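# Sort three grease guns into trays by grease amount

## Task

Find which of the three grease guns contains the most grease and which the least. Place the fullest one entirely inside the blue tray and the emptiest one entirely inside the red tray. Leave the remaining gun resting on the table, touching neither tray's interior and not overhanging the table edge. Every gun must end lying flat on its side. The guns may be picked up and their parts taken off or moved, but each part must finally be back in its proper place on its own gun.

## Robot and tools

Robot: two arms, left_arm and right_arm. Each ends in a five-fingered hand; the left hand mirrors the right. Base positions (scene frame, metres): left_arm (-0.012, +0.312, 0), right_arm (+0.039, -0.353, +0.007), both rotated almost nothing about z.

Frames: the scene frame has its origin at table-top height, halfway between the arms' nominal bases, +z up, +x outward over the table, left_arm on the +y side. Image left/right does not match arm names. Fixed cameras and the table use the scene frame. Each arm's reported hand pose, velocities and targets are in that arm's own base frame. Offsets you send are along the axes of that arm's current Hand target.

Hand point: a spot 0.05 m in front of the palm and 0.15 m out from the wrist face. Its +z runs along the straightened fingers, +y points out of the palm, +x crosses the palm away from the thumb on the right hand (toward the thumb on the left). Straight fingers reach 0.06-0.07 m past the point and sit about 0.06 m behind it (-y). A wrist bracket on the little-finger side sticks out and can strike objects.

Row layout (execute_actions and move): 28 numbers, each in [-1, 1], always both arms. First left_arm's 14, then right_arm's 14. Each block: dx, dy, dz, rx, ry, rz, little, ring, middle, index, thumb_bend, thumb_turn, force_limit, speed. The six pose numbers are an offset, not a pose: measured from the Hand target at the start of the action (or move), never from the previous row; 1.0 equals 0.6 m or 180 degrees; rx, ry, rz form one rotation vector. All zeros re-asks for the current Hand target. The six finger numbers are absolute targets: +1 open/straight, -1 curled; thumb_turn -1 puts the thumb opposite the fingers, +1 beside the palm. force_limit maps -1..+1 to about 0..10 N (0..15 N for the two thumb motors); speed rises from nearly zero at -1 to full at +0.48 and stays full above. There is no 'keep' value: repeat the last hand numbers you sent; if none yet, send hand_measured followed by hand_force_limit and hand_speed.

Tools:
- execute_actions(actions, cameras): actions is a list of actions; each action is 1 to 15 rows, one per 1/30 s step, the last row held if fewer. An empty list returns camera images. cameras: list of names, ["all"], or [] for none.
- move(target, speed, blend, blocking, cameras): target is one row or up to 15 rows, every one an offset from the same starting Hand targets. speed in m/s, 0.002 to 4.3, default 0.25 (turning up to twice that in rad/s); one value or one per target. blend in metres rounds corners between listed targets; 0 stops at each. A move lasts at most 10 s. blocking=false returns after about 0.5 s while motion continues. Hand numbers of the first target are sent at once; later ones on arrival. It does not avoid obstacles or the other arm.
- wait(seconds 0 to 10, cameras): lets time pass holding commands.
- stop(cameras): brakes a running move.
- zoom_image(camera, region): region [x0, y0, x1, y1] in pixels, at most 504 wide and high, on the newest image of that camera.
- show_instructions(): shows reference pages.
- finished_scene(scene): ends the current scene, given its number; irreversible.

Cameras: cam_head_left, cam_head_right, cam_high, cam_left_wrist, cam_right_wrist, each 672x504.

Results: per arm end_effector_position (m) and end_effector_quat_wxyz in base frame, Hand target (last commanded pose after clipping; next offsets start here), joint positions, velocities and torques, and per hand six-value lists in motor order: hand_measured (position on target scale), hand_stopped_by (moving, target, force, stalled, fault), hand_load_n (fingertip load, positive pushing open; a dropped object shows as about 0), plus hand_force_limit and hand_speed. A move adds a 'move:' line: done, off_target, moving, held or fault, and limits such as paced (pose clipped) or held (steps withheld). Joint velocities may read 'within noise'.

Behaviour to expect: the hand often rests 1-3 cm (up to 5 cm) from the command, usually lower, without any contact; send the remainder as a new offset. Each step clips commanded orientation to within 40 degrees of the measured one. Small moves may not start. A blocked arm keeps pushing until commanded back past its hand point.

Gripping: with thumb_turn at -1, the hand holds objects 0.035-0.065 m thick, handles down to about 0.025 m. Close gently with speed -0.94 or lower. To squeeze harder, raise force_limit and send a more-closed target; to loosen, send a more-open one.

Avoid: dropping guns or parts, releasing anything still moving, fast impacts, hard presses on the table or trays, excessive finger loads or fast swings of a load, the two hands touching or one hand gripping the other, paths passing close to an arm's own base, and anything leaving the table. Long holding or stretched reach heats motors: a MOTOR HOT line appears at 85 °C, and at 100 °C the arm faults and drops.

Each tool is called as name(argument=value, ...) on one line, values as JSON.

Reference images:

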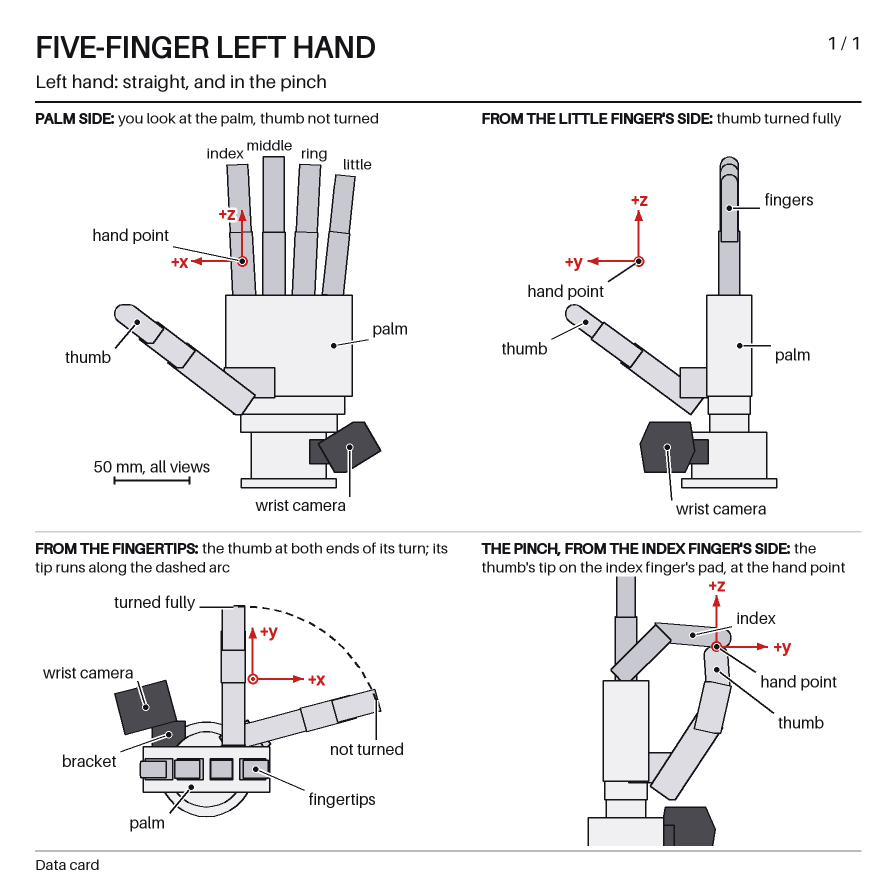

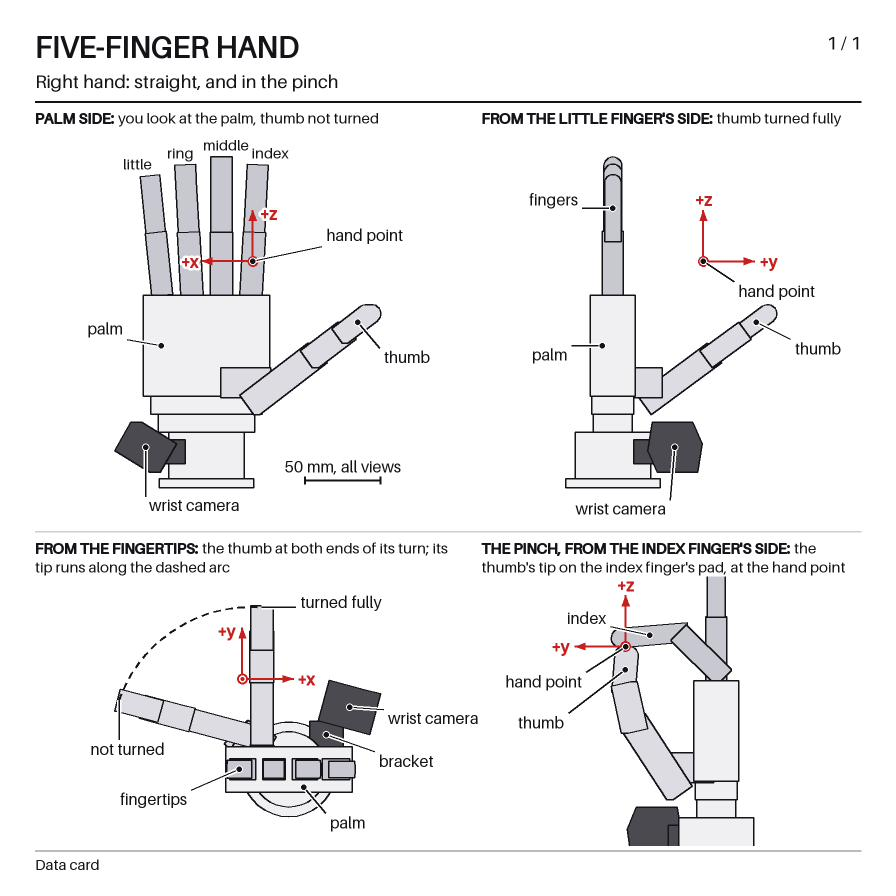

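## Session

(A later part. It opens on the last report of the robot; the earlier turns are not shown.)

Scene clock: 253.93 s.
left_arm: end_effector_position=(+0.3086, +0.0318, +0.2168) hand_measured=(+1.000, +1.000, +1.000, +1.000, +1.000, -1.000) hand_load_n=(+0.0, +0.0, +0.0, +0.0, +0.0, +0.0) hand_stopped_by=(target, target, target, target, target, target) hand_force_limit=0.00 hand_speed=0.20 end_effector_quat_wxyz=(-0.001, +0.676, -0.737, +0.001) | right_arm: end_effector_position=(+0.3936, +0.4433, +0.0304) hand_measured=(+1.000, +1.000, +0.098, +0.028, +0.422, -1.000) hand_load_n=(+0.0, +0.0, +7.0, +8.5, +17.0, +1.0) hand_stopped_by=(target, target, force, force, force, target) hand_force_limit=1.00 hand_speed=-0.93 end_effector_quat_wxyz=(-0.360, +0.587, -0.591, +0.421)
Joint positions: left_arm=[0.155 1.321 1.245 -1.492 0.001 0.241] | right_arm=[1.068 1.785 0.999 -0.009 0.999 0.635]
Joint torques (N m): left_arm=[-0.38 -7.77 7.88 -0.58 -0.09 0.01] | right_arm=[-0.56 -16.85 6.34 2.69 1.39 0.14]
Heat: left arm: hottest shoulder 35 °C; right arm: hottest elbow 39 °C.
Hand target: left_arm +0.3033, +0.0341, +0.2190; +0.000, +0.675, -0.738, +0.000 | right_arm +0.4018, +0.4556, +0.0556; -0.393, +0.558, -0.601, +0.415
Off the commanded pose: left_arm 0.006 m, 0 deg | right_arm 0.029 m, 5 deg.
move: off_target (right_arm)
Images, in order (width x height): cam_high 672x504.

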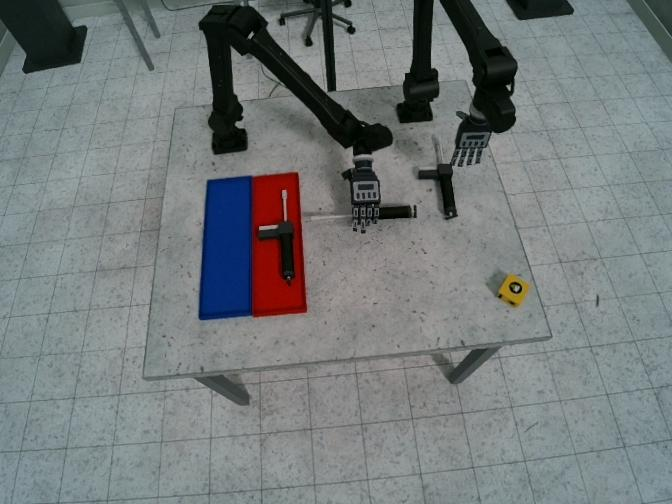

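move(target=[[0, 0, 0, 0, 0, 0, 1, 1, 1, 1, 1, -1, 0, 0.2, 0, 0.0215, 0.007, 0, 0, 0, 1, 1, -0.56, -0.56, -0.46, -1, 1.0, -0.93],[0, 0, 0, 0, 0, 0, 1, 1, 1, 1, 1, -1, 0, 0.2, 0, 0.0215, 0.007, 0, 0, 0, 0.3, 0.3, 0.3, 0.3, 0.5, -1, 0.8, -0.5],[0, 0, 0, 0, 0, 0, 1, 1, 1, 1, 1, -1, 0, 0.2, 0, -0.235, -0.0855, 0, 0, 0, 0.3, 0.3, 0.3, 0.3, 0.5, -1, 0.8, -0.5]], speed=[0.04, 0.1, 0.15], cameras=["cam_high"])

zoom_image(camera="cam_high", region=[300, 170, 430, 260])

Scene clock: 260.00 s.
left_arm: end_effector_position=(+0.3086, +0.0318, +0.2168) hand_measured=(+1.000, +1.000, +1.000, +1.000, +1.000, -1.000) hand_load_n=(+0.0, +0.0, +0.0, +0.0, +0.0, +0.0) hand_stopped_by=(target, target, target, target, target, target) hand_force_limit=0.00 hand_speed=0.20 end_effector_quat_wxyz=(-0.001, +0.676, -0.737, +0.001) | right_arm: end_effector_position=(+0.3953, +0.4432, +0.1881) hand_measured=(+0.300, +0.300, +0.300, +0.300, +0.500, -1.000) hand_load_n=(+0.0, +0.0, +0.0, -0.5, +0.0, +0.0) hand_stopped_by=(target, target, target, target, target, target) hand_force_limit=0.80 hand_speed=-0.50 end_effector_quat_wxyz=(-0.383, +0.567, -0.598, +0.419)
Joint positions: left_arm=[0.155 1.321 1.245 -1.492 0.001 0.241] | right_arm=[1.069 1.54 1.145 -0.346 1.014 0.642]
Joint torques (N m): left_arm=[0.09 -7.65 7.9 -0.47 -0.1 0.02] | right_arm=[-0.85 -12.63 10.21 0.61 0.7 0]
Heat: left arm: hottest shoulder 35 °C; right arm: hottest elbow 39 °C.
Hand target: left_arm +0.3033, +0.0341, +0.2190; +0.000, +0.675, -0.738, +0.000 | right_arm +0.4024, +0.4543, +0.2056; -0.393, +0.558, -0.601, +0.415
Off the commanded pose: left_arm 0.006 m, 0 deg | right_arm 0.022 m, 2 deg.
move: off_target (right_arm); target 2's new numbers were sent with right_arm's hand 0.023 m and 4 deg from that target
Images, in order (width x height): cam_high 672x504.

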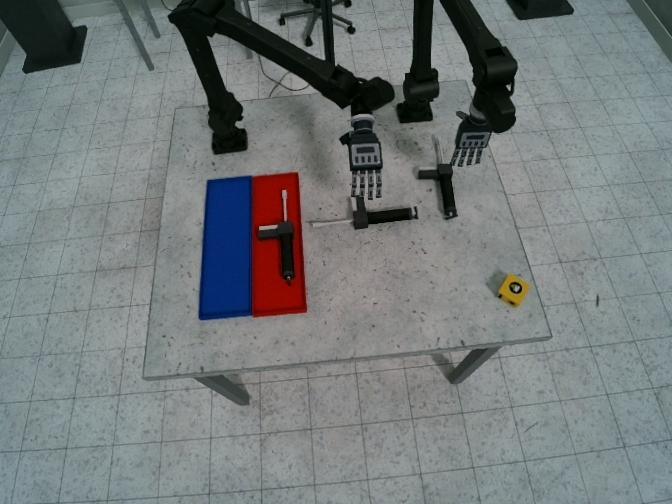

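Scaled by 3.877.

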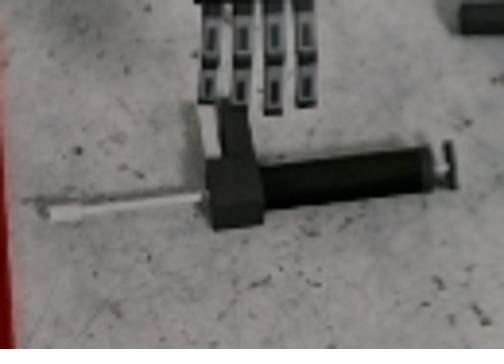

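move(target=[[0, 0, 0, 0, 0, 0, 1, 1, 1, 1, 1, -1, 0, 0.2, 0.943, -0.1108, -0.1742, 0.0008, 0.1042, 0.0383, 0.3, 0.3, 0.3, 0.3, 0.5, -1, 0.8, -0.5],[0.4128, -0.2483, 0.0983, 0.3883, -0.0241, -0.0345, 1, 1, 0.3, 0.3, 0.5, -1, 0, -0.3, 0.943, -0.1108, -0.1742, 0.0008, 0.1042, 0.0383, 0.3, 0.3, 0.3, 0.3, 0.5, -1, 0.8, -0.5]], speed=0.3, cameras=["cam_left_wrist", "cam_high"])

Scene clock: 267.67 s.
left_arm: end_effector_position=(+0.4300, -0.2236, +0.1629) hand_measured=(+1.000, +1.000, +0.300, +0.300, +0.500, -1.000) hand_load_n=(+0.0, -0.5, +0.0, +0.0, +0.0, +0.0) hand_stopped_by=(target, target, target, target, target, target) hand_force_limit=0.00 hand_speed=-0.30 end_effector_quat_wxyz=(-0.411, +0.593, -0.567, +0.397) | right_arm: end_effector_position=(+0.2864, -0.1021, +0.2862) hand_measured=(+0.300, +0.300, +0.300, +0.300, +0.500, -1.000) hand_load_n=(+0.0, +0.0, +0.0, +0.0, +0.0, +0.0) hand_stopped_by=(target, target, target, target, target, target) hand_force_limit=0.80 hand_speed=-0.50 end_effector_quat_wxyz=(+0.312, -0.448, +0.696, -0.466)
Joint positions: left_arm=[-0.638 1.161 0.65 0.068 -0.629 -0.277] | right_arm=[-0.485 0.43 0.671 -0.622 -0.07 -0.01]
Joint torques (N m): left_arm=[-1.26 -4.72 8.29 1.96 -0.32 0] | right_arm=[-1.32 2.67 9.26 2.15 -0.05 -0.12]
Heat: left arm: hottest shoulder 35 °C; right arm: hottest elbow 40 °C.
Hand target: left_arm +0.4295, -0.2260, +0.1598; -0.413, +0.589, -0.569, +0.398 | right_arm +0.2888, -0.1058, +0.2993; +0.314, -0.446, +0.689, -0.477
Off the commanded pose: left_arm 0.004 m, 1 deg | right_arm 0.014 m, 2 deg.
move: off_target (right_arm)
Images, in order (width x height): cam_high 672x504, cam_left_wrist 672x504.

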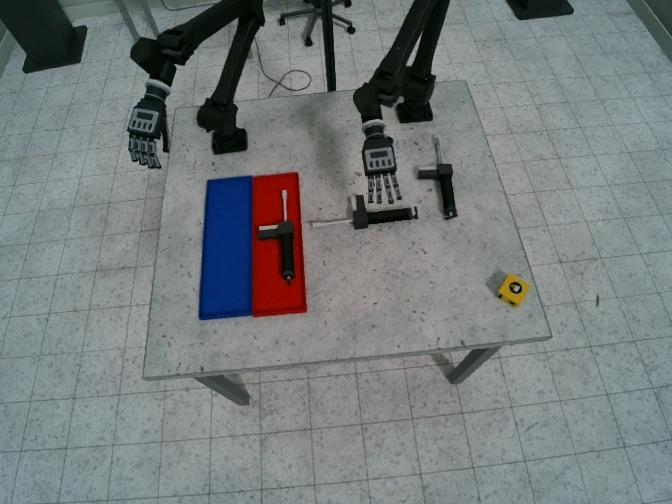

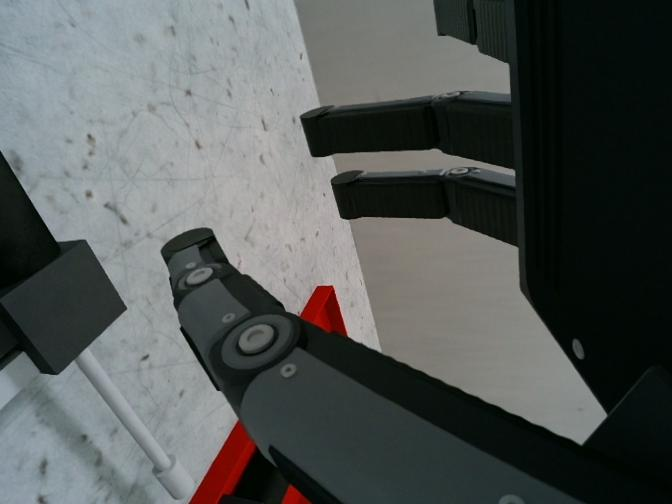

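move(target=[[0, 0.1487, 0.0541, 0, 0, 0, 1, 1, 0.3, 0.3, 0.5, -1, 0, -0.3, 0, 0, 0, 0, 0, 0, 0.3, 0.3, 0.3, 0.3, 0.5, -1, 0.8, -0.5]], speed=0.15, cameras=["cam_left_wrist"])

Scene clock: 269.23 s.
left_arm: end_effector_position=(+0.4305, -0.2239, +0.0662) hand_measured=(+1.000, +1.000, +0.300, +0.300, +0.500, -1.000) hand_load_n=(+0.0, -0.5, +0.0, +0.0, +0.0, +0.0) hand_stopped_by=(target, target, target, target, target, target) hand_force_limit=0.00 hand_speed=-0.30 end_effector_quat_wxyz=(-0.411, +0.593, -0.568, +0.396) | right_arm: end_effector_position=(+0.2864, -0.1021, +0.2862) hand_measured=(+0.300, +0.300, +0.300, +0.300, +0.500, -1.000) hand_load_n=(+0.0, +0.0, +0.0, +0.0, +0.0, +0.0) hand_stopped_by=(target, target, target, target, target, target) hand_force_limit=0.80 hand_speed=-0.50 end_effector_quat_wxyz=(+0.312, -0.448, +0.696, -0.466)
Joint positions: left_arm=[-0.638 1.395 0.52 0.429 -0.629 -0.277] | right_arm=[-0.485 0.43 0.671 -0.622 -0.07 -0.01]
Joint torques (N m): left_arm=[-1.32 -5.83 6.46 2.07 -0.31 -0.01] | right_arm=[-1.32 2.61 9.28 2.15 -0.05 -0.12]
Heat: left arm: hottest shoulder 35 °C; right arm: hottest elbow 40 °C.
Hand target: left_arm +0.4295, -0.2260, +0.0649; -0.413, +0.589, -0.569, +0.398 | right_arm +0.2888, -0.1058, +0.2993; +0.314, -0.446, +0.689, -0.477
Off the commanded pose: left_arm 0.003 m, 1 deg | right_arm 0.014 m, 2 deg.
move: off_target (right_arm)
Images, in order (width x height): cam_left_wrist 672x504.

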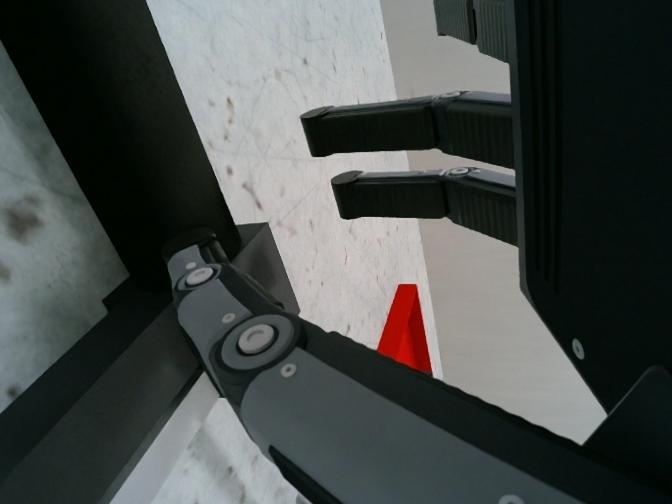

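move(target=[[0, 0.0548, 0.02, 0, 0, 0, 1, 1, 0.3, 0.3, 0.5, -1, 0, -0.3, 0, 0, 0, 0, 0, 0, 0.3, 0.3, 0.3, 0.3, 0.5, -1, 0.8, -0.5]], speed=0.1, cameras=["cam_left_wrist"])

Scene clock: 270.50 s.
left_arm: end_effector_position=(+0.4310, -0.2243, +0.0314) hand_measured=(+1.000, +1.000, +0.300, +0.300, +0.500, -1.000) hand_load_n=(+0.0, +0.0, +0.0, +0.0, +0.0, +0.0) hand_stopped_by=(target, target, target, target, target, target) hand_force_limit=0.00 hand_speed=-0.30 end_effector_quat_wxyz=(-0.411, +0.593, -0.567, +0.396) | right_arm: end_effector_position=(+0.2864, -0.1021, +0.2862) hand_measured=(+0.300, +0.300, +0.300, +0.300, +0.500, -1.000) hand_load_n=(+0.0, +0.0, -0.5, +0.0, +0.0, +0.0) hand_stopped_by=(target, target, target, target, target, target) hand_force_limit=0.80 hand_speed=-0.50 end_effector_quat_wxyz=(+0.312, -0.448, +0.696, -0.466)
Joint positions: left_arm=[-0.638 1.513 0.494 0.574 -0.629 -0.277] | right_arm=[-0.485 0.43 0.671 -0.622 -0.07 -0.01]
Joint torques (N m): left_arm=[-1.14 -6.24 5.42 1.92 -0.32 0.01] | right_arm=[-1.32 2.67 9.28 2.15 -0.05 -0.12]
Heat: left arm: hottest shoulder 35 °C; right arm: hottest elbow 40 °C.
Hand target: left_arm +0.4295, -0.2259, +0.0298; -0.413, +0.589, -0.569, +0.398 | right_arm +0.2888, -0.1058, +0.2993; +0.314, -0.446, +0.689, -0.477
Off the commanded pose: left_arm 0.003 m, 1 deg | right_arm 0.014 m, 2 deg.
move: off_target (right_arm)
Images, in order (width x height): cam_left_wrist 672x504.

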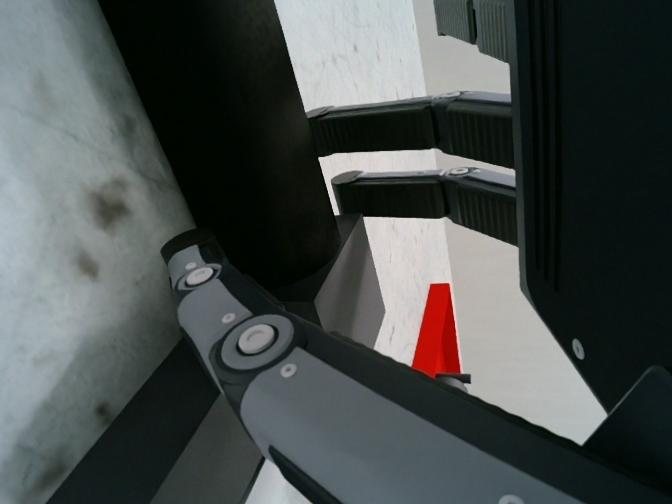

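move(target=[0,0.0388,0.0141,0,0,0,1,1,0.3,0.3,0.5,-1,0,-0.3,0,0,0,0,0,0,0.3,0.3,0.3,0.3,0.5,-1,0.8,-0.5], speed=0.05, cameras=["cam_left_wrist","cam_high"])

Scene clock: 272.63 s.
left_arm: end_effector_position=(+0.4358, -0.2280, +0.0218) hand_measured=(+1.000, +1.000, +0.300, +0.300, +0.500, -1.000) hand_load_n=(-0.5, +0.0, +0.0, +0.0, -1.0, -2.5) hand_stopped_by=(target, target, target, target, target, target) hand_force_limit=0.00 hand_speed=-0.30 end_effector_quat_wxyz=(-0.415, +0.591, -0.556, +0.411) | right_arm: end_effector_position=(+0.2864, -0.1021, +0.2862) hand_measured=(+0.300, +0.300, +0.300, +0.300, +0.500, -1.000) hand_load_n=(-0.5, +0.0, +0.0, +0.0, +0.0, +0.0) hand_stopped_by=(target, target, target, target, target, target) hand_force_limit=0.80 hand_speed=-0.50 end_effector_quat_wxyz=(+0.312, -0.448, +0.696, -0.466)
Joint positions: left_arm=[-0.641 1.58 0.485 0.69 -0.635 -0.274] | right_arm=[-0.485 0.43 0.671 -0.622 -0.07 -0.01]
Joint torques (N m): left_arm=[-1.03 -4.95 4.48 1.32 -0.08 -0.01] | right_arm=[-1.32 2.73 9.28 2.14 -0.05 -0.12]
Heat: left arm: hottest shoulder 35 °C; right arm: hottest elbow 40 °C.
Hand target: left_arm +0.4295, -0.2259, +0.0050; -0.413, +0.589, -0.569, +0.398 | right_arm +0.2888, -0.1058, +0.2993; +0.314, -0.446, +0.689, -0.477
Off the commanded pose: left_arm 0.018 m, 2 deg | right_arm 0.014 m, 2 deg.
move: off_target (left_arm, right_arm)
Images, in order (width x height): cam_high 672x504, cam_left_wrist 672x504.

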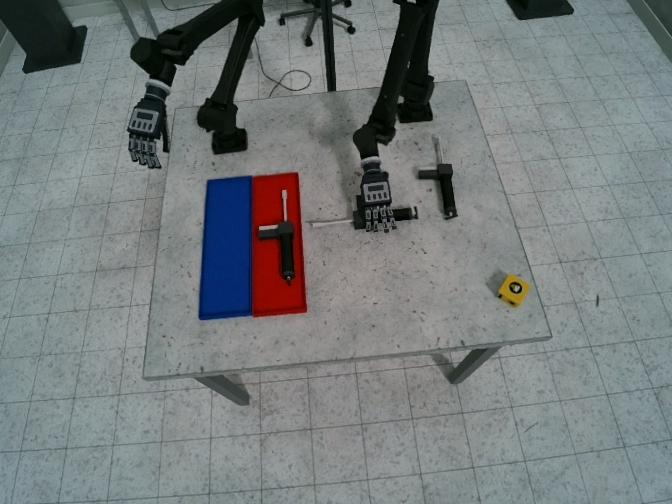

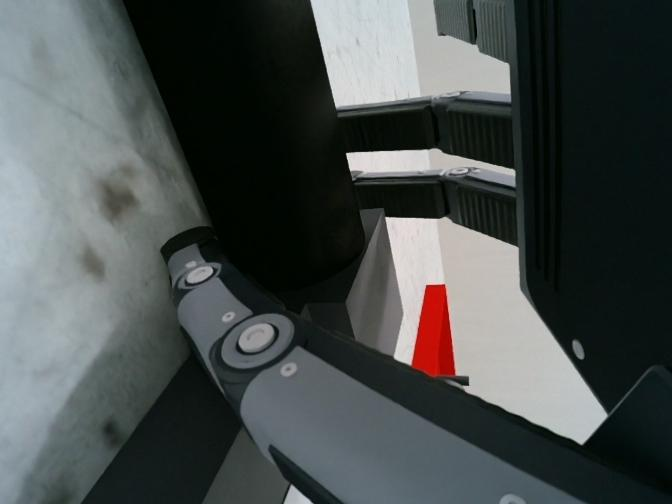

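move(target=[0,0.0205,0.0021,0,0,0,1,1,0.3,0.3,0.5,-1,0,-0.3,0,0,0,0,0,0,0.3,0.3,0.3,0.3,0.5,-1,0.8,-0.5], speed=0.05, cameras=["cam_left_wrist","cam_head_left"])

Scene clock: 273.80 s.
left_arm: end_effector_position=(+0.4371, -0.2285, +0.0222) hand_measured=(+1.000, +1.000, +0.300, +0.300, +0.500, -1.000) hand_load_n=(+0.0, +0.0, +0.0, +0.0, -3.0, -5.0) hand_stopped_by=(target, target, target, target, target, target) hand_force_limit=0.00 hand_speed=-0.30 end_effector_quat_wxyz=(-0.420, +0.590, -0.546, +0.422) | right_arm: end_effector_position=(+0.2864, -0.1021, +0.2862) hand_measured=(+0.300, +0.300, +0.300, +0.300, +0.500, -1.000) hand_load_n=(+0.0, +0.0, +0.0, +0.0, -0.5, +0.0) hand_stopped_by=(target, target, target, target, target, target) hand_force_limit=0.80 hand_speed=-0.50 end_effector_quat_wxyz=(+0.312, -0.448, +0.696, -0.466)
Joint positions: left_arm=[-0.644 1.601 0.476 0.751 -0.646 -0.274] | right_arm=[-0.485 0.43 0.671 -0.622 -0.07 -0.01]
Joint torques (N m): left_arm=[-1.44 -3.84 4.21 1.02 0.15 -0.07] | right_arm=[-1.38 2.67 9.26 2.14 -0.04 -0.12]
Heat: left arm: hottest shoulder 35 °C; right arm: hottest elbow 40 °C.
Hand target: left_arm +0.4266, -0.2259, -0.0068; -0.413, +0.589, -0.569, +0.398 | right_arm +0.2888, -0.1058, +0.2993; +0.314, -0.446, +0.689, -0.477
Off the commanded pose: left_arm 0.031 m, 4 deg | right_arm 0.014 m, 2 deg.
move: off_target (left_arm, right_arm)
Images, in order (width x height): cam_head_left 672x504, cam_left_wrist 672x504.

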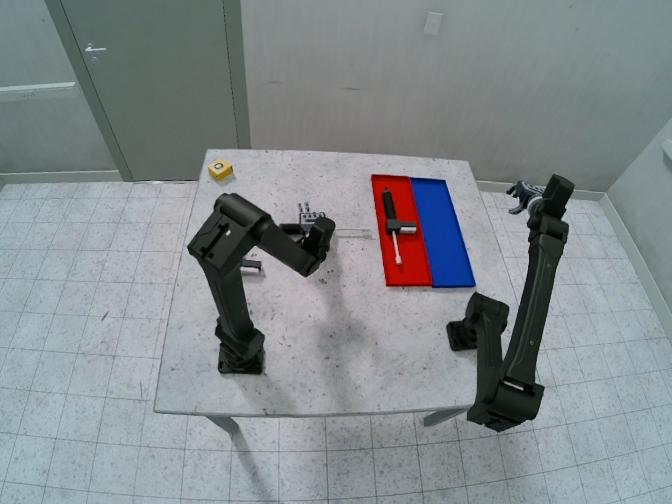

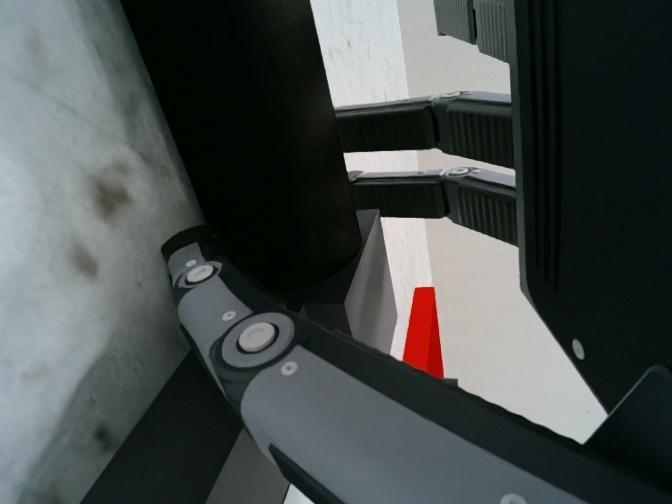

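zoom_image(camera="cam_left_wrist", region=[60, 180, 440, 504])

zoom_image(camera="cam_head_left", region=[240, 180, 400, 300])

Scaled by 1.326.

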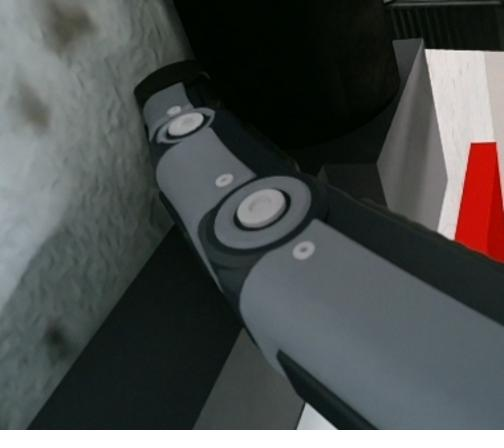

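Scaled by 3.150.

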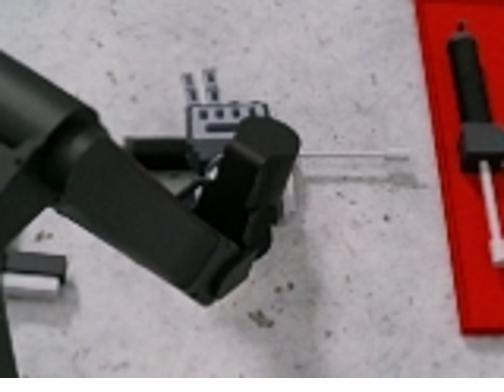

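wait(seconds=0, cameras=["cam_head_right","cam_high","cam_head_left"])

zoom_image(camera="cam_head_right", region=[200, 160, 360, 280])

zoom_image(camera="cam_high", region=[300, 150, 460, 270])

Scene clock: 275.80 s.
left_arm: end_effector_position=(+0.4371, -0.2285, +0.0222) hand_measured=(+1.000, +1.000, +0.300, +0.300, +0.500, -1.000) hand_load_n=(+0.0, +0.0, -0.5, +0.0, -3.0, -5.0) hand_stopped_by=(target, target, target, target, target, target) hand_force_limit=0.00 hand_speed=-0.30 end_effector_quat_wxyz=(-0.420, +0.590, -0.546, +0.422) | right_arm: end_effector_position=(+0.2864, -0.1021, +0.2862) hand_measured=(+0.300, +0.300, +0.300, +0.300, +0.500, -1.000) hand_load_n=(+0.0, +0.0, +0.0, +0.0, +0.0, +0.0) hand_stopped_by=(target, target, target, target, target, target) hand_force_limit=0.80 hand_speed=-0.50 end_effector_quat_wxyz=(+0.312, -0.448, +0.696, -0.466)
Joint positions: left_arm=[-0.644 1.601 0.476 0.751 -0.646 -0.274] | right_arm=[-0.485 0.43 0.671 -0.622 -0.07 -0.01]
Joint torques (N m): left_arm=[-1.26 -3.78 4.07 0.96 0.16 -0.08] | right_arm=[-1.32 2.67 9.28 2.14 -0.04 -0.12]
Heat: left arm: hottest shoulder 35 °C; right arm: hottest elbow 40 °C.
Hand target: left_arm +0.4266, -0.2259, -0.0068; -0.413, +0.589, -0.569, +0.398 | right_arm +0.2888, -0.1058, +0.2993; +0.314, -0.446, +0.689, -0.477
Off the commanded pose: left_arm 0.031 m, 4 deg | right_arm 0.014 m, 2 deg.
Images, in order (width x height): cam_head_left 672x504, cam_head_right 672x504, cam_high 672x504.

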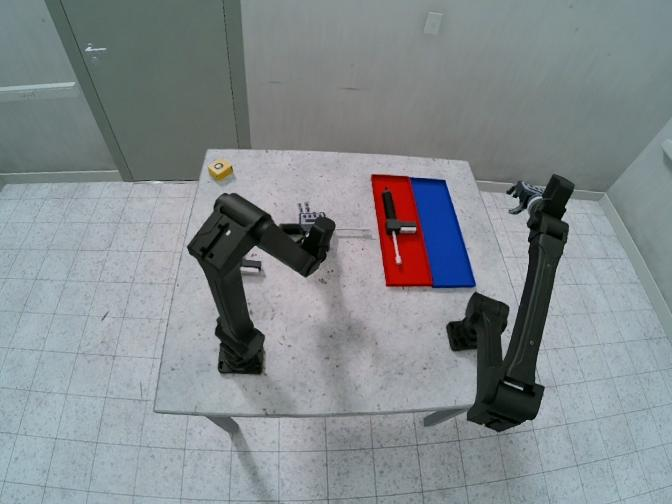

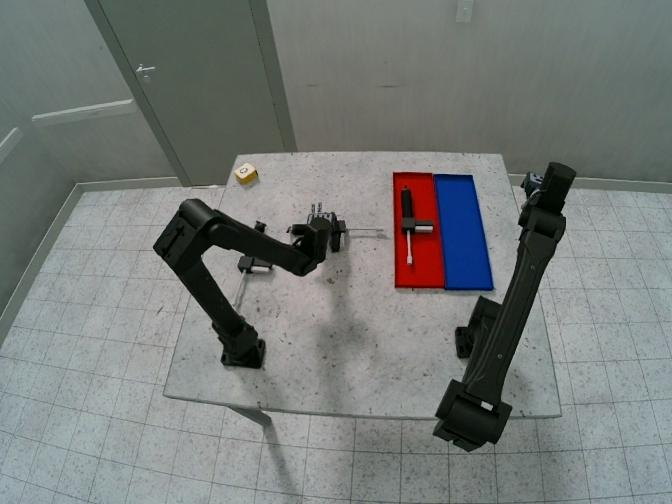

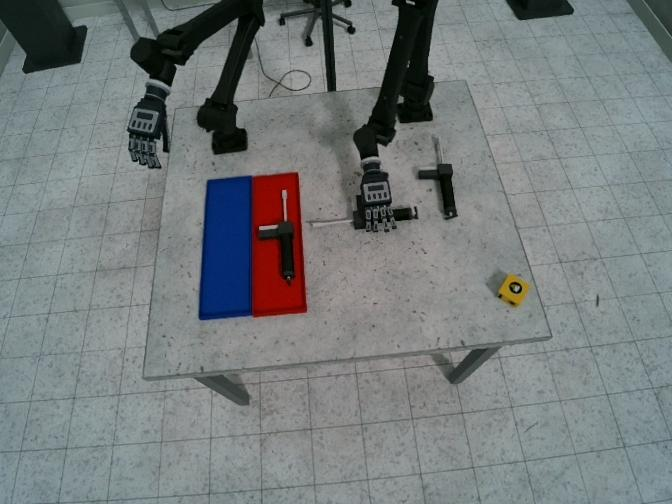

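Scaled by 3.150.

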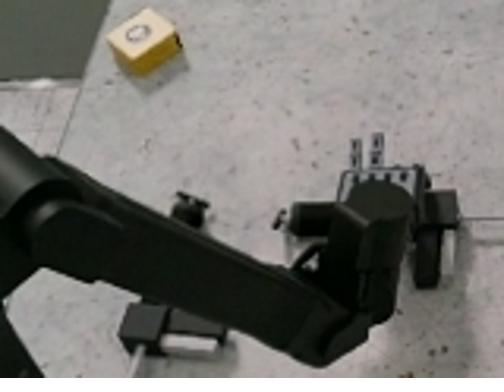

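Scaled by 3.150.

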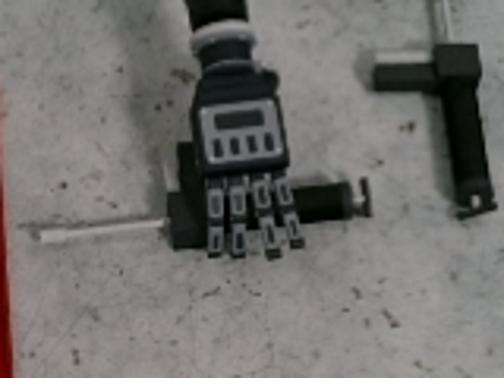

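move(target=[0.004,-0.0235,-0.009,0,0,0,1,1,0.3,0.3,0.5,-1,0,-0.3,0,0,0,0,0,0,0.3,0.3,0.3,0.3,0.5,-1,0.8,-0.5], speed=0.05, cameras=["cam_left_wrist"])

Scene clock: 277.30 s.
left_arm: end_effector_position=(+0.4338, -0.2279, +0.0215) hand_measured=(+1.000, +1.000, +0.300, +0.300, +0.498, -1.000) hand_load_n=(+0.0, +0.0, +0.0, +0.0, -7.0, +0.5) hand_stopped_by=(target, target, target, target, target, target) hand_force_limit=0.00 hand_speed=-0.30 end_effector_quat_wxyz=(-0.417, +0.591, -0.551, +0.415) | right_arm: end_effector_position=(+0.2864, -0.1021, +0.2862) hand_measured=(+0.300, +0.300, +0.300, +0.300, +0.500, -1.000) hand_load_n=(+0.0, +0.5, +0.0, -0.5, +0.0, +0.0) hand_stopped_by=(target, target, target, target, target, target) hand_force_limit=0.80 hand_speed=-0.50 end_effector_quat_wxyz=(+0.312, -0.448, +0.696, -0.466)
Joint positions: left_arm=[-0.646 1.585 0.476 0.714 -0.644 -0.279] | right_arm=[-0.485 0.43 0.671 -0.622 -0.07 -0.01]
Joint torques (N m): left_arm=[-1.79 -6.07 5.18 0.13 -0.13 -0.01] | right_arm=[-1.32 2.67 9.26 2.13 -0.05 -0.12]
Heat: left arm: hottest shoulder 35 °C; right arm: hottest elbow 40 °C.
Hand target: left_arm +0.4264, -0.2283, +0.0082; -0.413, +0.589, -0.569, +0.398 | right_arm +0.2888, -0.1058, +0.2993; +0.314, -0.446, +0.689, -0.477
Off the commanded pose: left_arm 0.015 m, 3 deg | right_arm 0.014 m, 2 deg.
move: off_target (left_arm, right_arm)
Images, in order (width x height): cam_left_wrist 672x504.

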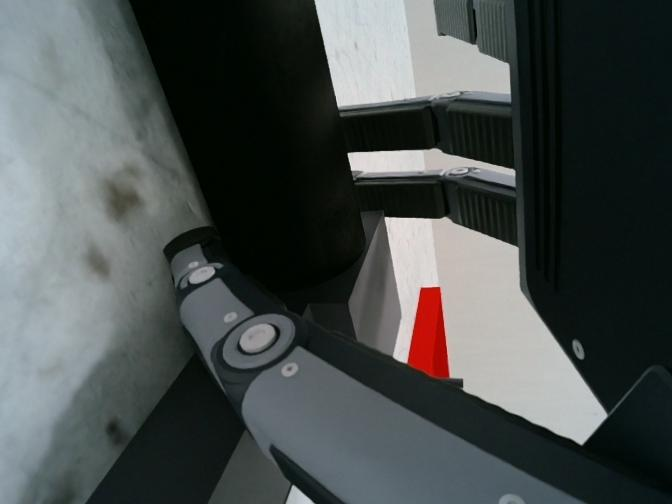

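move(target=[[0,-0.004,0,0,0,0,1,1,-0.4,-0.4,-0.3,-1,0.2,-0.9,0,0,0,0,0,0,0.3,0.3,0.3,0.3,0.5,-1,0.8,-0.5],[0,-0.004,0,0,0,0,1,1,-0.5,-0.5,-0.4,-1,0.9,-0.93,0,0,0,0,0,0,0.3,0.3,0.3,0.3,0.5,-1,0.8,-0.5]], speed=0.05, cameras=["cam_left_wrist"])

Scene clock: 279.73 s.
left_arm: end_effector_position=(+0.4320, -0.2280, +0.0200) hand_measured=(+1.000, +1.000, +0.052, +0.098, +0.416, -1.000) hand_load_n=(-0.5, +0.0, +6.0, +10.0, +21.0, +0.5) hand_stopped_by=(target, target, force, force, force, target) hand_force_limit=0.90 hand_speed=-0.93 end_effector_quat_wxyz=(-0.414, +0.593, -0.554, +0.412) | right_arm: end_effector_position=(+0.2864, -0.1021, +0.2862) hand_measured=(+0.300, +0.300, +0.300, +0.300, +0.500, -1.000) hand_load_n=(+0.0, +0.0, +0.0, +0.0, +0.5, +0.0) hand_stopped_by=(target, target, target, target, target, target) hand_force_limit=0.80 hand_speed=-0.50 end_effector_quat_wxyz=(+0.312, -0.448, +0.696, -0.466)
Joint positions: left_arm=[-0.647 1.581 0.476 0.699 -0.642 -0.284] | right_arm=[-0.485 0.43 0.671 -0.622 -0.07 -0.01]
Joint torques (N m): left_arm=[-0.91 -6.42 5.45 0.17 -0.15 0.02] | right_arm=[-1.32 2.61 9.26 2.15 -0.05 -0.12]
Heat: left arm: hottest shoulder 35 °C; right arm: hottest elbow 40 °C.
Hand target: left_arm +0.4272, -0.2284, +0.0105; -0.413, +0.589, -0.569, +0.398 | right_arm +0.2888, -0.1058, +0.2993; +0.314, -0.446, +0.689, -0.477
Off the commanded pose: left_arm 0.011 m, 2 deg | right_arm 0.014 m, 2 deg.
move: off_target (left_arm, right_arm)
Images, in order (width x height): cam_left_wrist 672x504.

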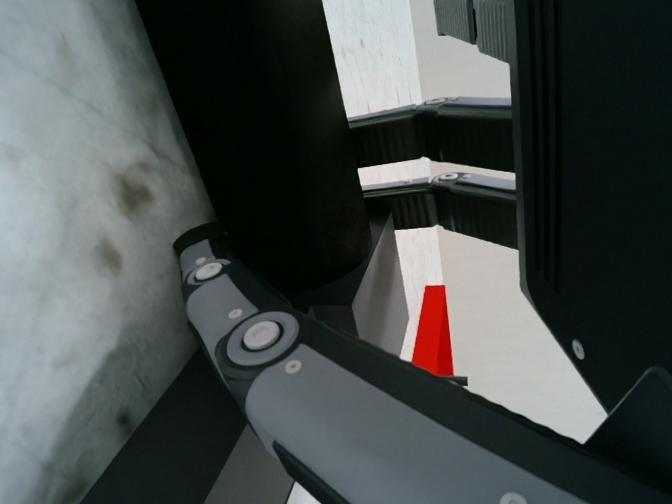

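move(target=[[0,-0.047,-0.0171,0,0,0,1,1,-0.5,-0.5,-0.4,-1,0.9,-0.93,0.14,-0.013,-0.016,0,0,0,0.3,0.3,0.3,0.3,0.5,-1,0.8,-0.5],[0,-0.047,-0.0171,0,0,0,1,1,-0.56,-0.56,-0.46,-1,1.0,-0.93,0.2823,-0.026,-0.0315,0,0,0,0.3,0.3,0.3,0.3,0.5,-1,0.8,-0.5]], speed=0.1, cameras=["cam_high","cam_head_left"])

Scene clock: 283.60 s.
left_arm: end_effector_position=(+0.4188, -0.2189, +0.0201) hand_measured=(+1.000, +1.000, +0.036, +0.082, +0.418, -1.000) hand_load_n=(+0.0, +0.0, +10.0, +10.5, +28.0, +2.5) hand_stopped_by=(target, target, force, force, force, target) hand_force_limit=1.00 hand_speed=-0.93 end_effector_quat_wxyz=(-0.409, +0.595, -0.579, +0.379) | right_arm: end_effector_position=(+0.2093, -0.2483, +0.2965) hand_measured=(+0.300, +0.300, +0.300, +0.300, +0.500, -1.000) hand_load_n=(+0.0, +0.0, +0.0, +0.0, +0.0, +0.0) hand_stopped_by=(target, target, target, target, target, target) hand_force_limit=0.80 hand_speed=-0.50 end_effector_quat_wxyz=(+0.321, -0.441, +0.698, -0.463)
Joint positions: left_arm=[-0.647 1.508 0.476 0.543 -0.638 -0.284] | right_arm=[-1.344 0.714 0.802 -0.675 -0.854 -0.423]
Joint torques (N m): left_arm=[-1.2 -8.18 7.5 1.28 -0.38 0.02] | right_arm=[-1.32 -0.26 11.29 0.87 -0.41 -0.12]
Heat: left arm: hottest shoulder 35 °C; right arm: hottest elbow 41 °C.
Hand target: left_arm +0.4272, -0.2284, +0.0406; -0.413, +0.589, -0.569, +0.398 | right_arm +0.2088, -0.2559, +0.3192; +0.314, -0.446, +0.689, -0.477
Off the commanded pose: left_arm 0.024 m, 3 deg | right_arm 0.024 m, 2 deg.
move: off_target (left_arm, right_arm); target 2's new numbers were sent with left_arm's hand 0.024 m and 3 deg from that target
Images, in order (width x height): cam_head_left 672x504, cam_high 672x504.

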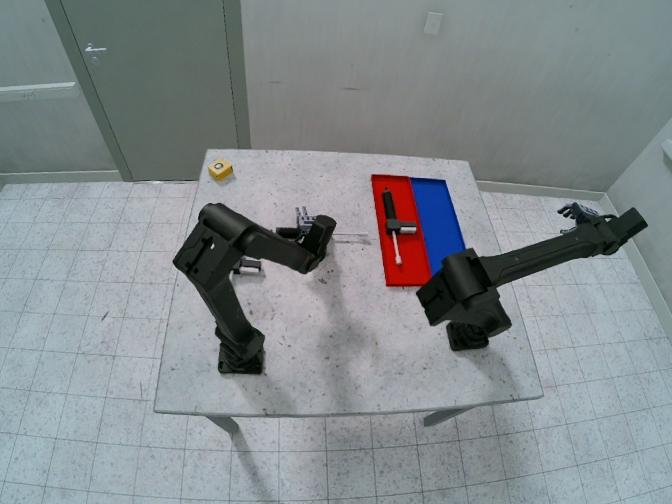

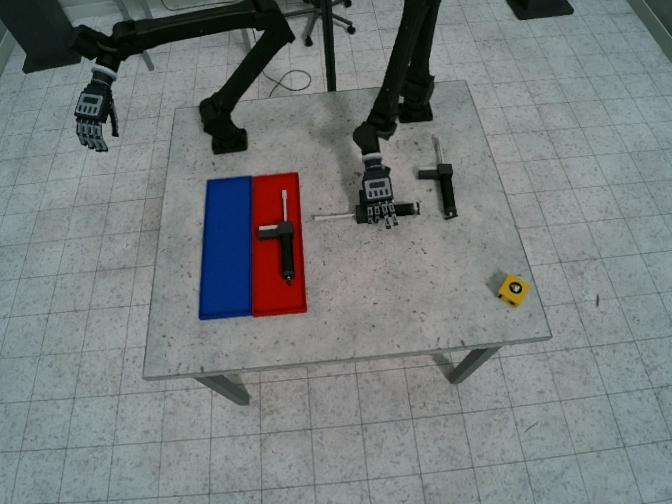

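move(target=[0,-0.141,-0.0513,0,0,0,1,1,-0.56,-0.56,-0.46,-1,1.0,-0.93,0,0,0,0,0,0,0.3,0.3,0.3,0.3,0.5,-1,0.8,-0.5], speed=0.1, cameras=["cam_high","cam_head_left","cam_left_wrist"])

Scene clock: 285.40 s.
left_arm: end_effector_position=(+0.3941, -0.2009, +0.0719) hand_measured=(+1.000, +1.000, +0.036, +0.082, +0.418, -1.000) hand_load_n=(-0.5, +0.0, +10.0, +10.5, +28.0, +2.5) hand_stopped_by=(target, target, force, force, force, target) hand_force_limit=1.00 hand_speed=-0.93 end_effector_quat_wxyz=(-0.404, +0.594, -0.605, +0.343) | right_arm: end_effector_position=(+0.2093, -0.2483, +0.2965) hand_measured=(+0.300, +0.300, +0.300, +0.300, +0.500, -1.000) hand_load_n=(+0.0, +0.0, +0.0, +0.0, +0.0, +0.0) hand_stopped_by=(target, target, target, target, target, target) hand_force_limit=0.80 hand_speed=-0.50 end_effector_quat_wxyz=(+0.321, -0.441, +0.698, -0.463)
Joint positions: left_arm=[-0.648 1.242 0.504 0.162 -0.634 -0.276] | right_arm=[-1.344 0.714 0.802 -0.675 -0.854 -0.423]
Joint torques (N m): left_arm=[-1.38 -7.82 15.16 1.69 -0.61 -0.05] | right_arm=[-1.32 -0.26 11.29 0.88 -0.42 -0.12]
Heat: left arm: hottest shoulder 35 °C; right arm: hottest elbow 41 °C.
Hand target: left_arm +0.4272, -0.2284, +0.1305; -0.413, +0.589, -0.569, +0.398 | right_arm +0.2088, -0.2559, +0.3192; +0.314, -0.446, +0.689, -0.477
Off the commanded pose: left_arm 0.073 m, 8 deg | right_arm 0.024 m, 2 deg.
move: off_target (left_arm, right_arm)
Images, in order (width x height): cam_head_left 672x504, cam_high 672x504, cam_left_wrist 672x504.

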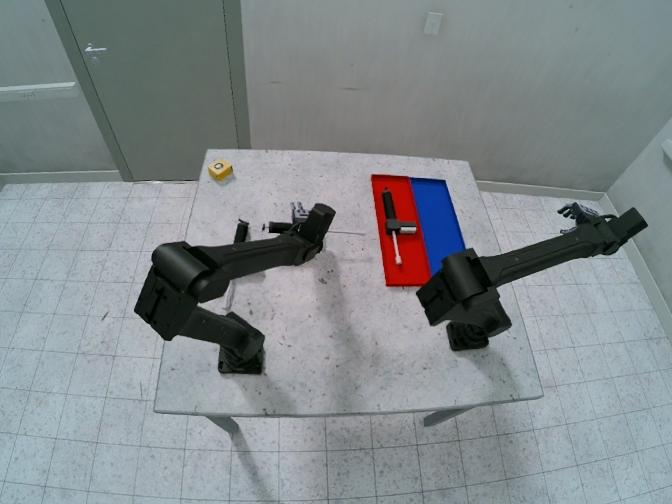

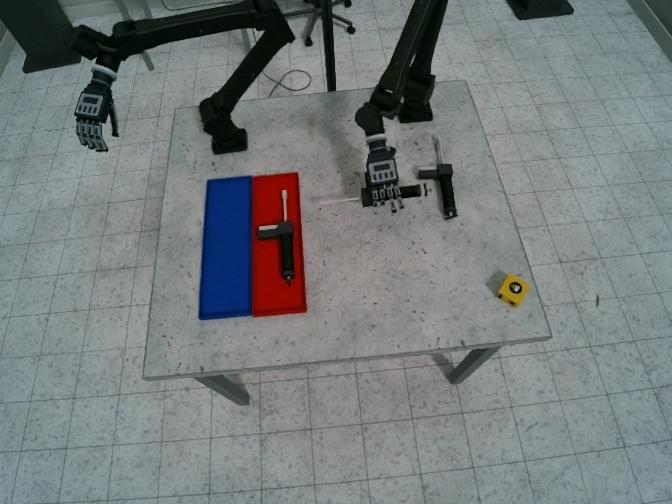

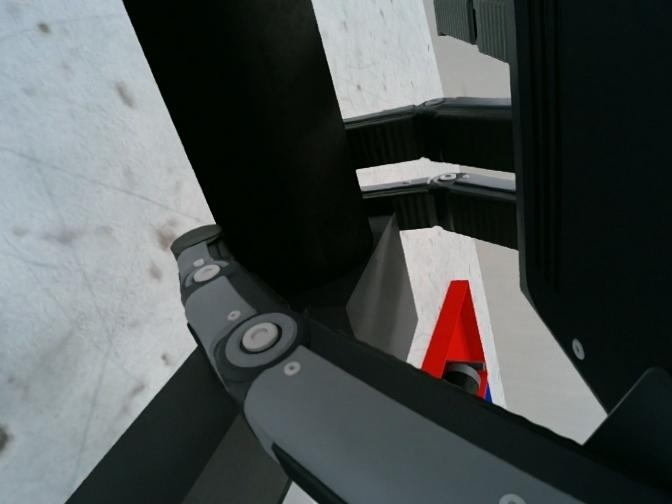

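move(target=[[0,-0.0932,-0.0339,0,0,0,1,1,-0.56,-0.56,-0.46,-1,1.0,-0.93,0,0,0,0,0,0,0.3,0.3,0.3,0.3,0.5,-1,0.8,-0.5],[0.2498,-0.0905,-0.0423,0.0003,0.3131,0.1138,1,1,-0.56,-0.56,-0.46,-1,1.0,-0.93,0,0,0,0,0,0,0.3,0.3,0.3,0.3,0.5,-1,0.8,-0.5]], speed=0.2, blend=0.03, cameras=["cam_high","cam_head_left"])

Scene clock: 289.57 s.
left_arm: end_effector_position=(+0.3870, -0.3562, +0.1244) hand_measured=(+1.000, +1.000, +0.036, +0.082, +0.418, -1.000) hand_load_n=(+0.0, -0.5, +10.5, +10.5, +28.0, +2.0) hand_stopped_by=(target, target, force, force, force, target) hand_force_limit=1.00 hand_speed=-0.93 end_effector_quat_wxyz=(+0.119, -0.253, +0.817, -0.504) | right_arm: end_effector_position=(+0.2093, -0.2483, +0.2965) hand_measured=(+0.300, +0.300, +0.300, +0.300, +0.500, -1.000) hand_load_n=(+0.0, +0.0, +0.0, +0.0, +0.0, +0.0) hand_stopped_by=(target, target, target, target, target, target) hand_force_limit=0.80 hand_speed=-0.50 end_effector_quat_wxyz=(+0.321, -0.441, +0.698, -0.463)
Joint positions: left_arm=[-0.555 1.396 0.809 0.052 0.426 0.171] | right_arm=[-1.344 0.714 0.802 -0.675 -0.854 -0.423]
Joint torques (N m): left_arm=[0.09 -9.41 17.22 2.37 0.57 -0.13] | right_arm=[-1.38 -0.26 11.29 0.87 -0.42 -0.12]
Motor temperatures (°C): left_arm=[29 35 36 29 28 30] | right_arm=[31 34 42 29 29 31]
Heat: left arm: hottest elbow 36 °C; right arm: hottest elbow 42 °C.
Hand target: left_arm +0.4271, -0.3785, +0.1902; +0.158, -0.226, +0.787, -0.552 | right_arm +0.2088, -0.2559, +0.3192; +0.314, -0.446, +0.689, -0.477
Off the commanded pose: left_arm 0.080 m, 8 deg | right_arm 0.024 m, 2 deg.
move: off_target (left_arm, right_arm); blend cut to 0.0292 m at target 1
Images, in order (width x height): cam_head_left 672x504, cam_high 672x504.

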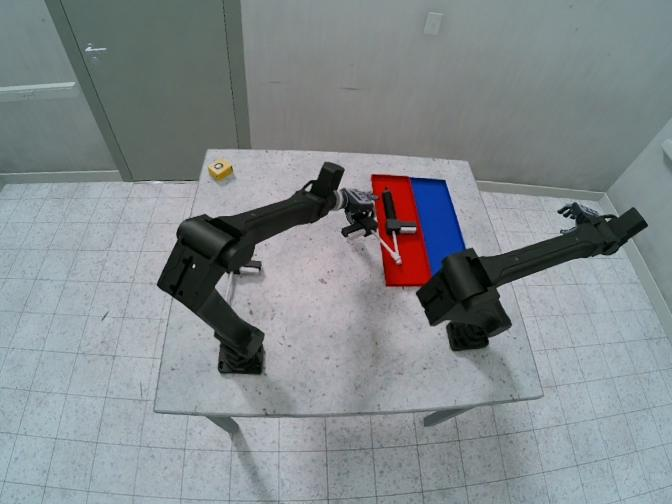

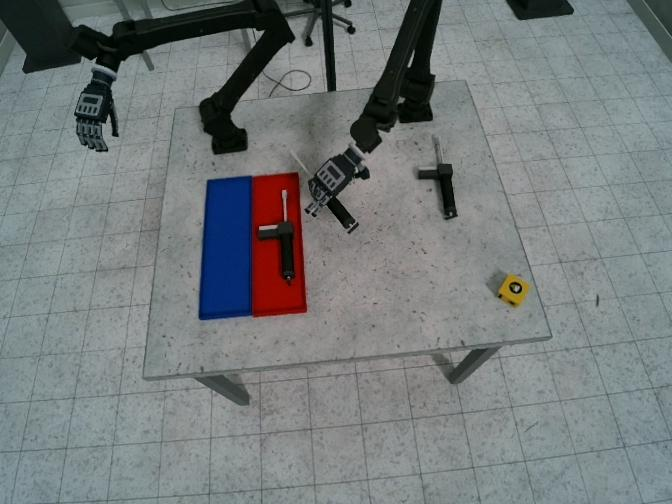

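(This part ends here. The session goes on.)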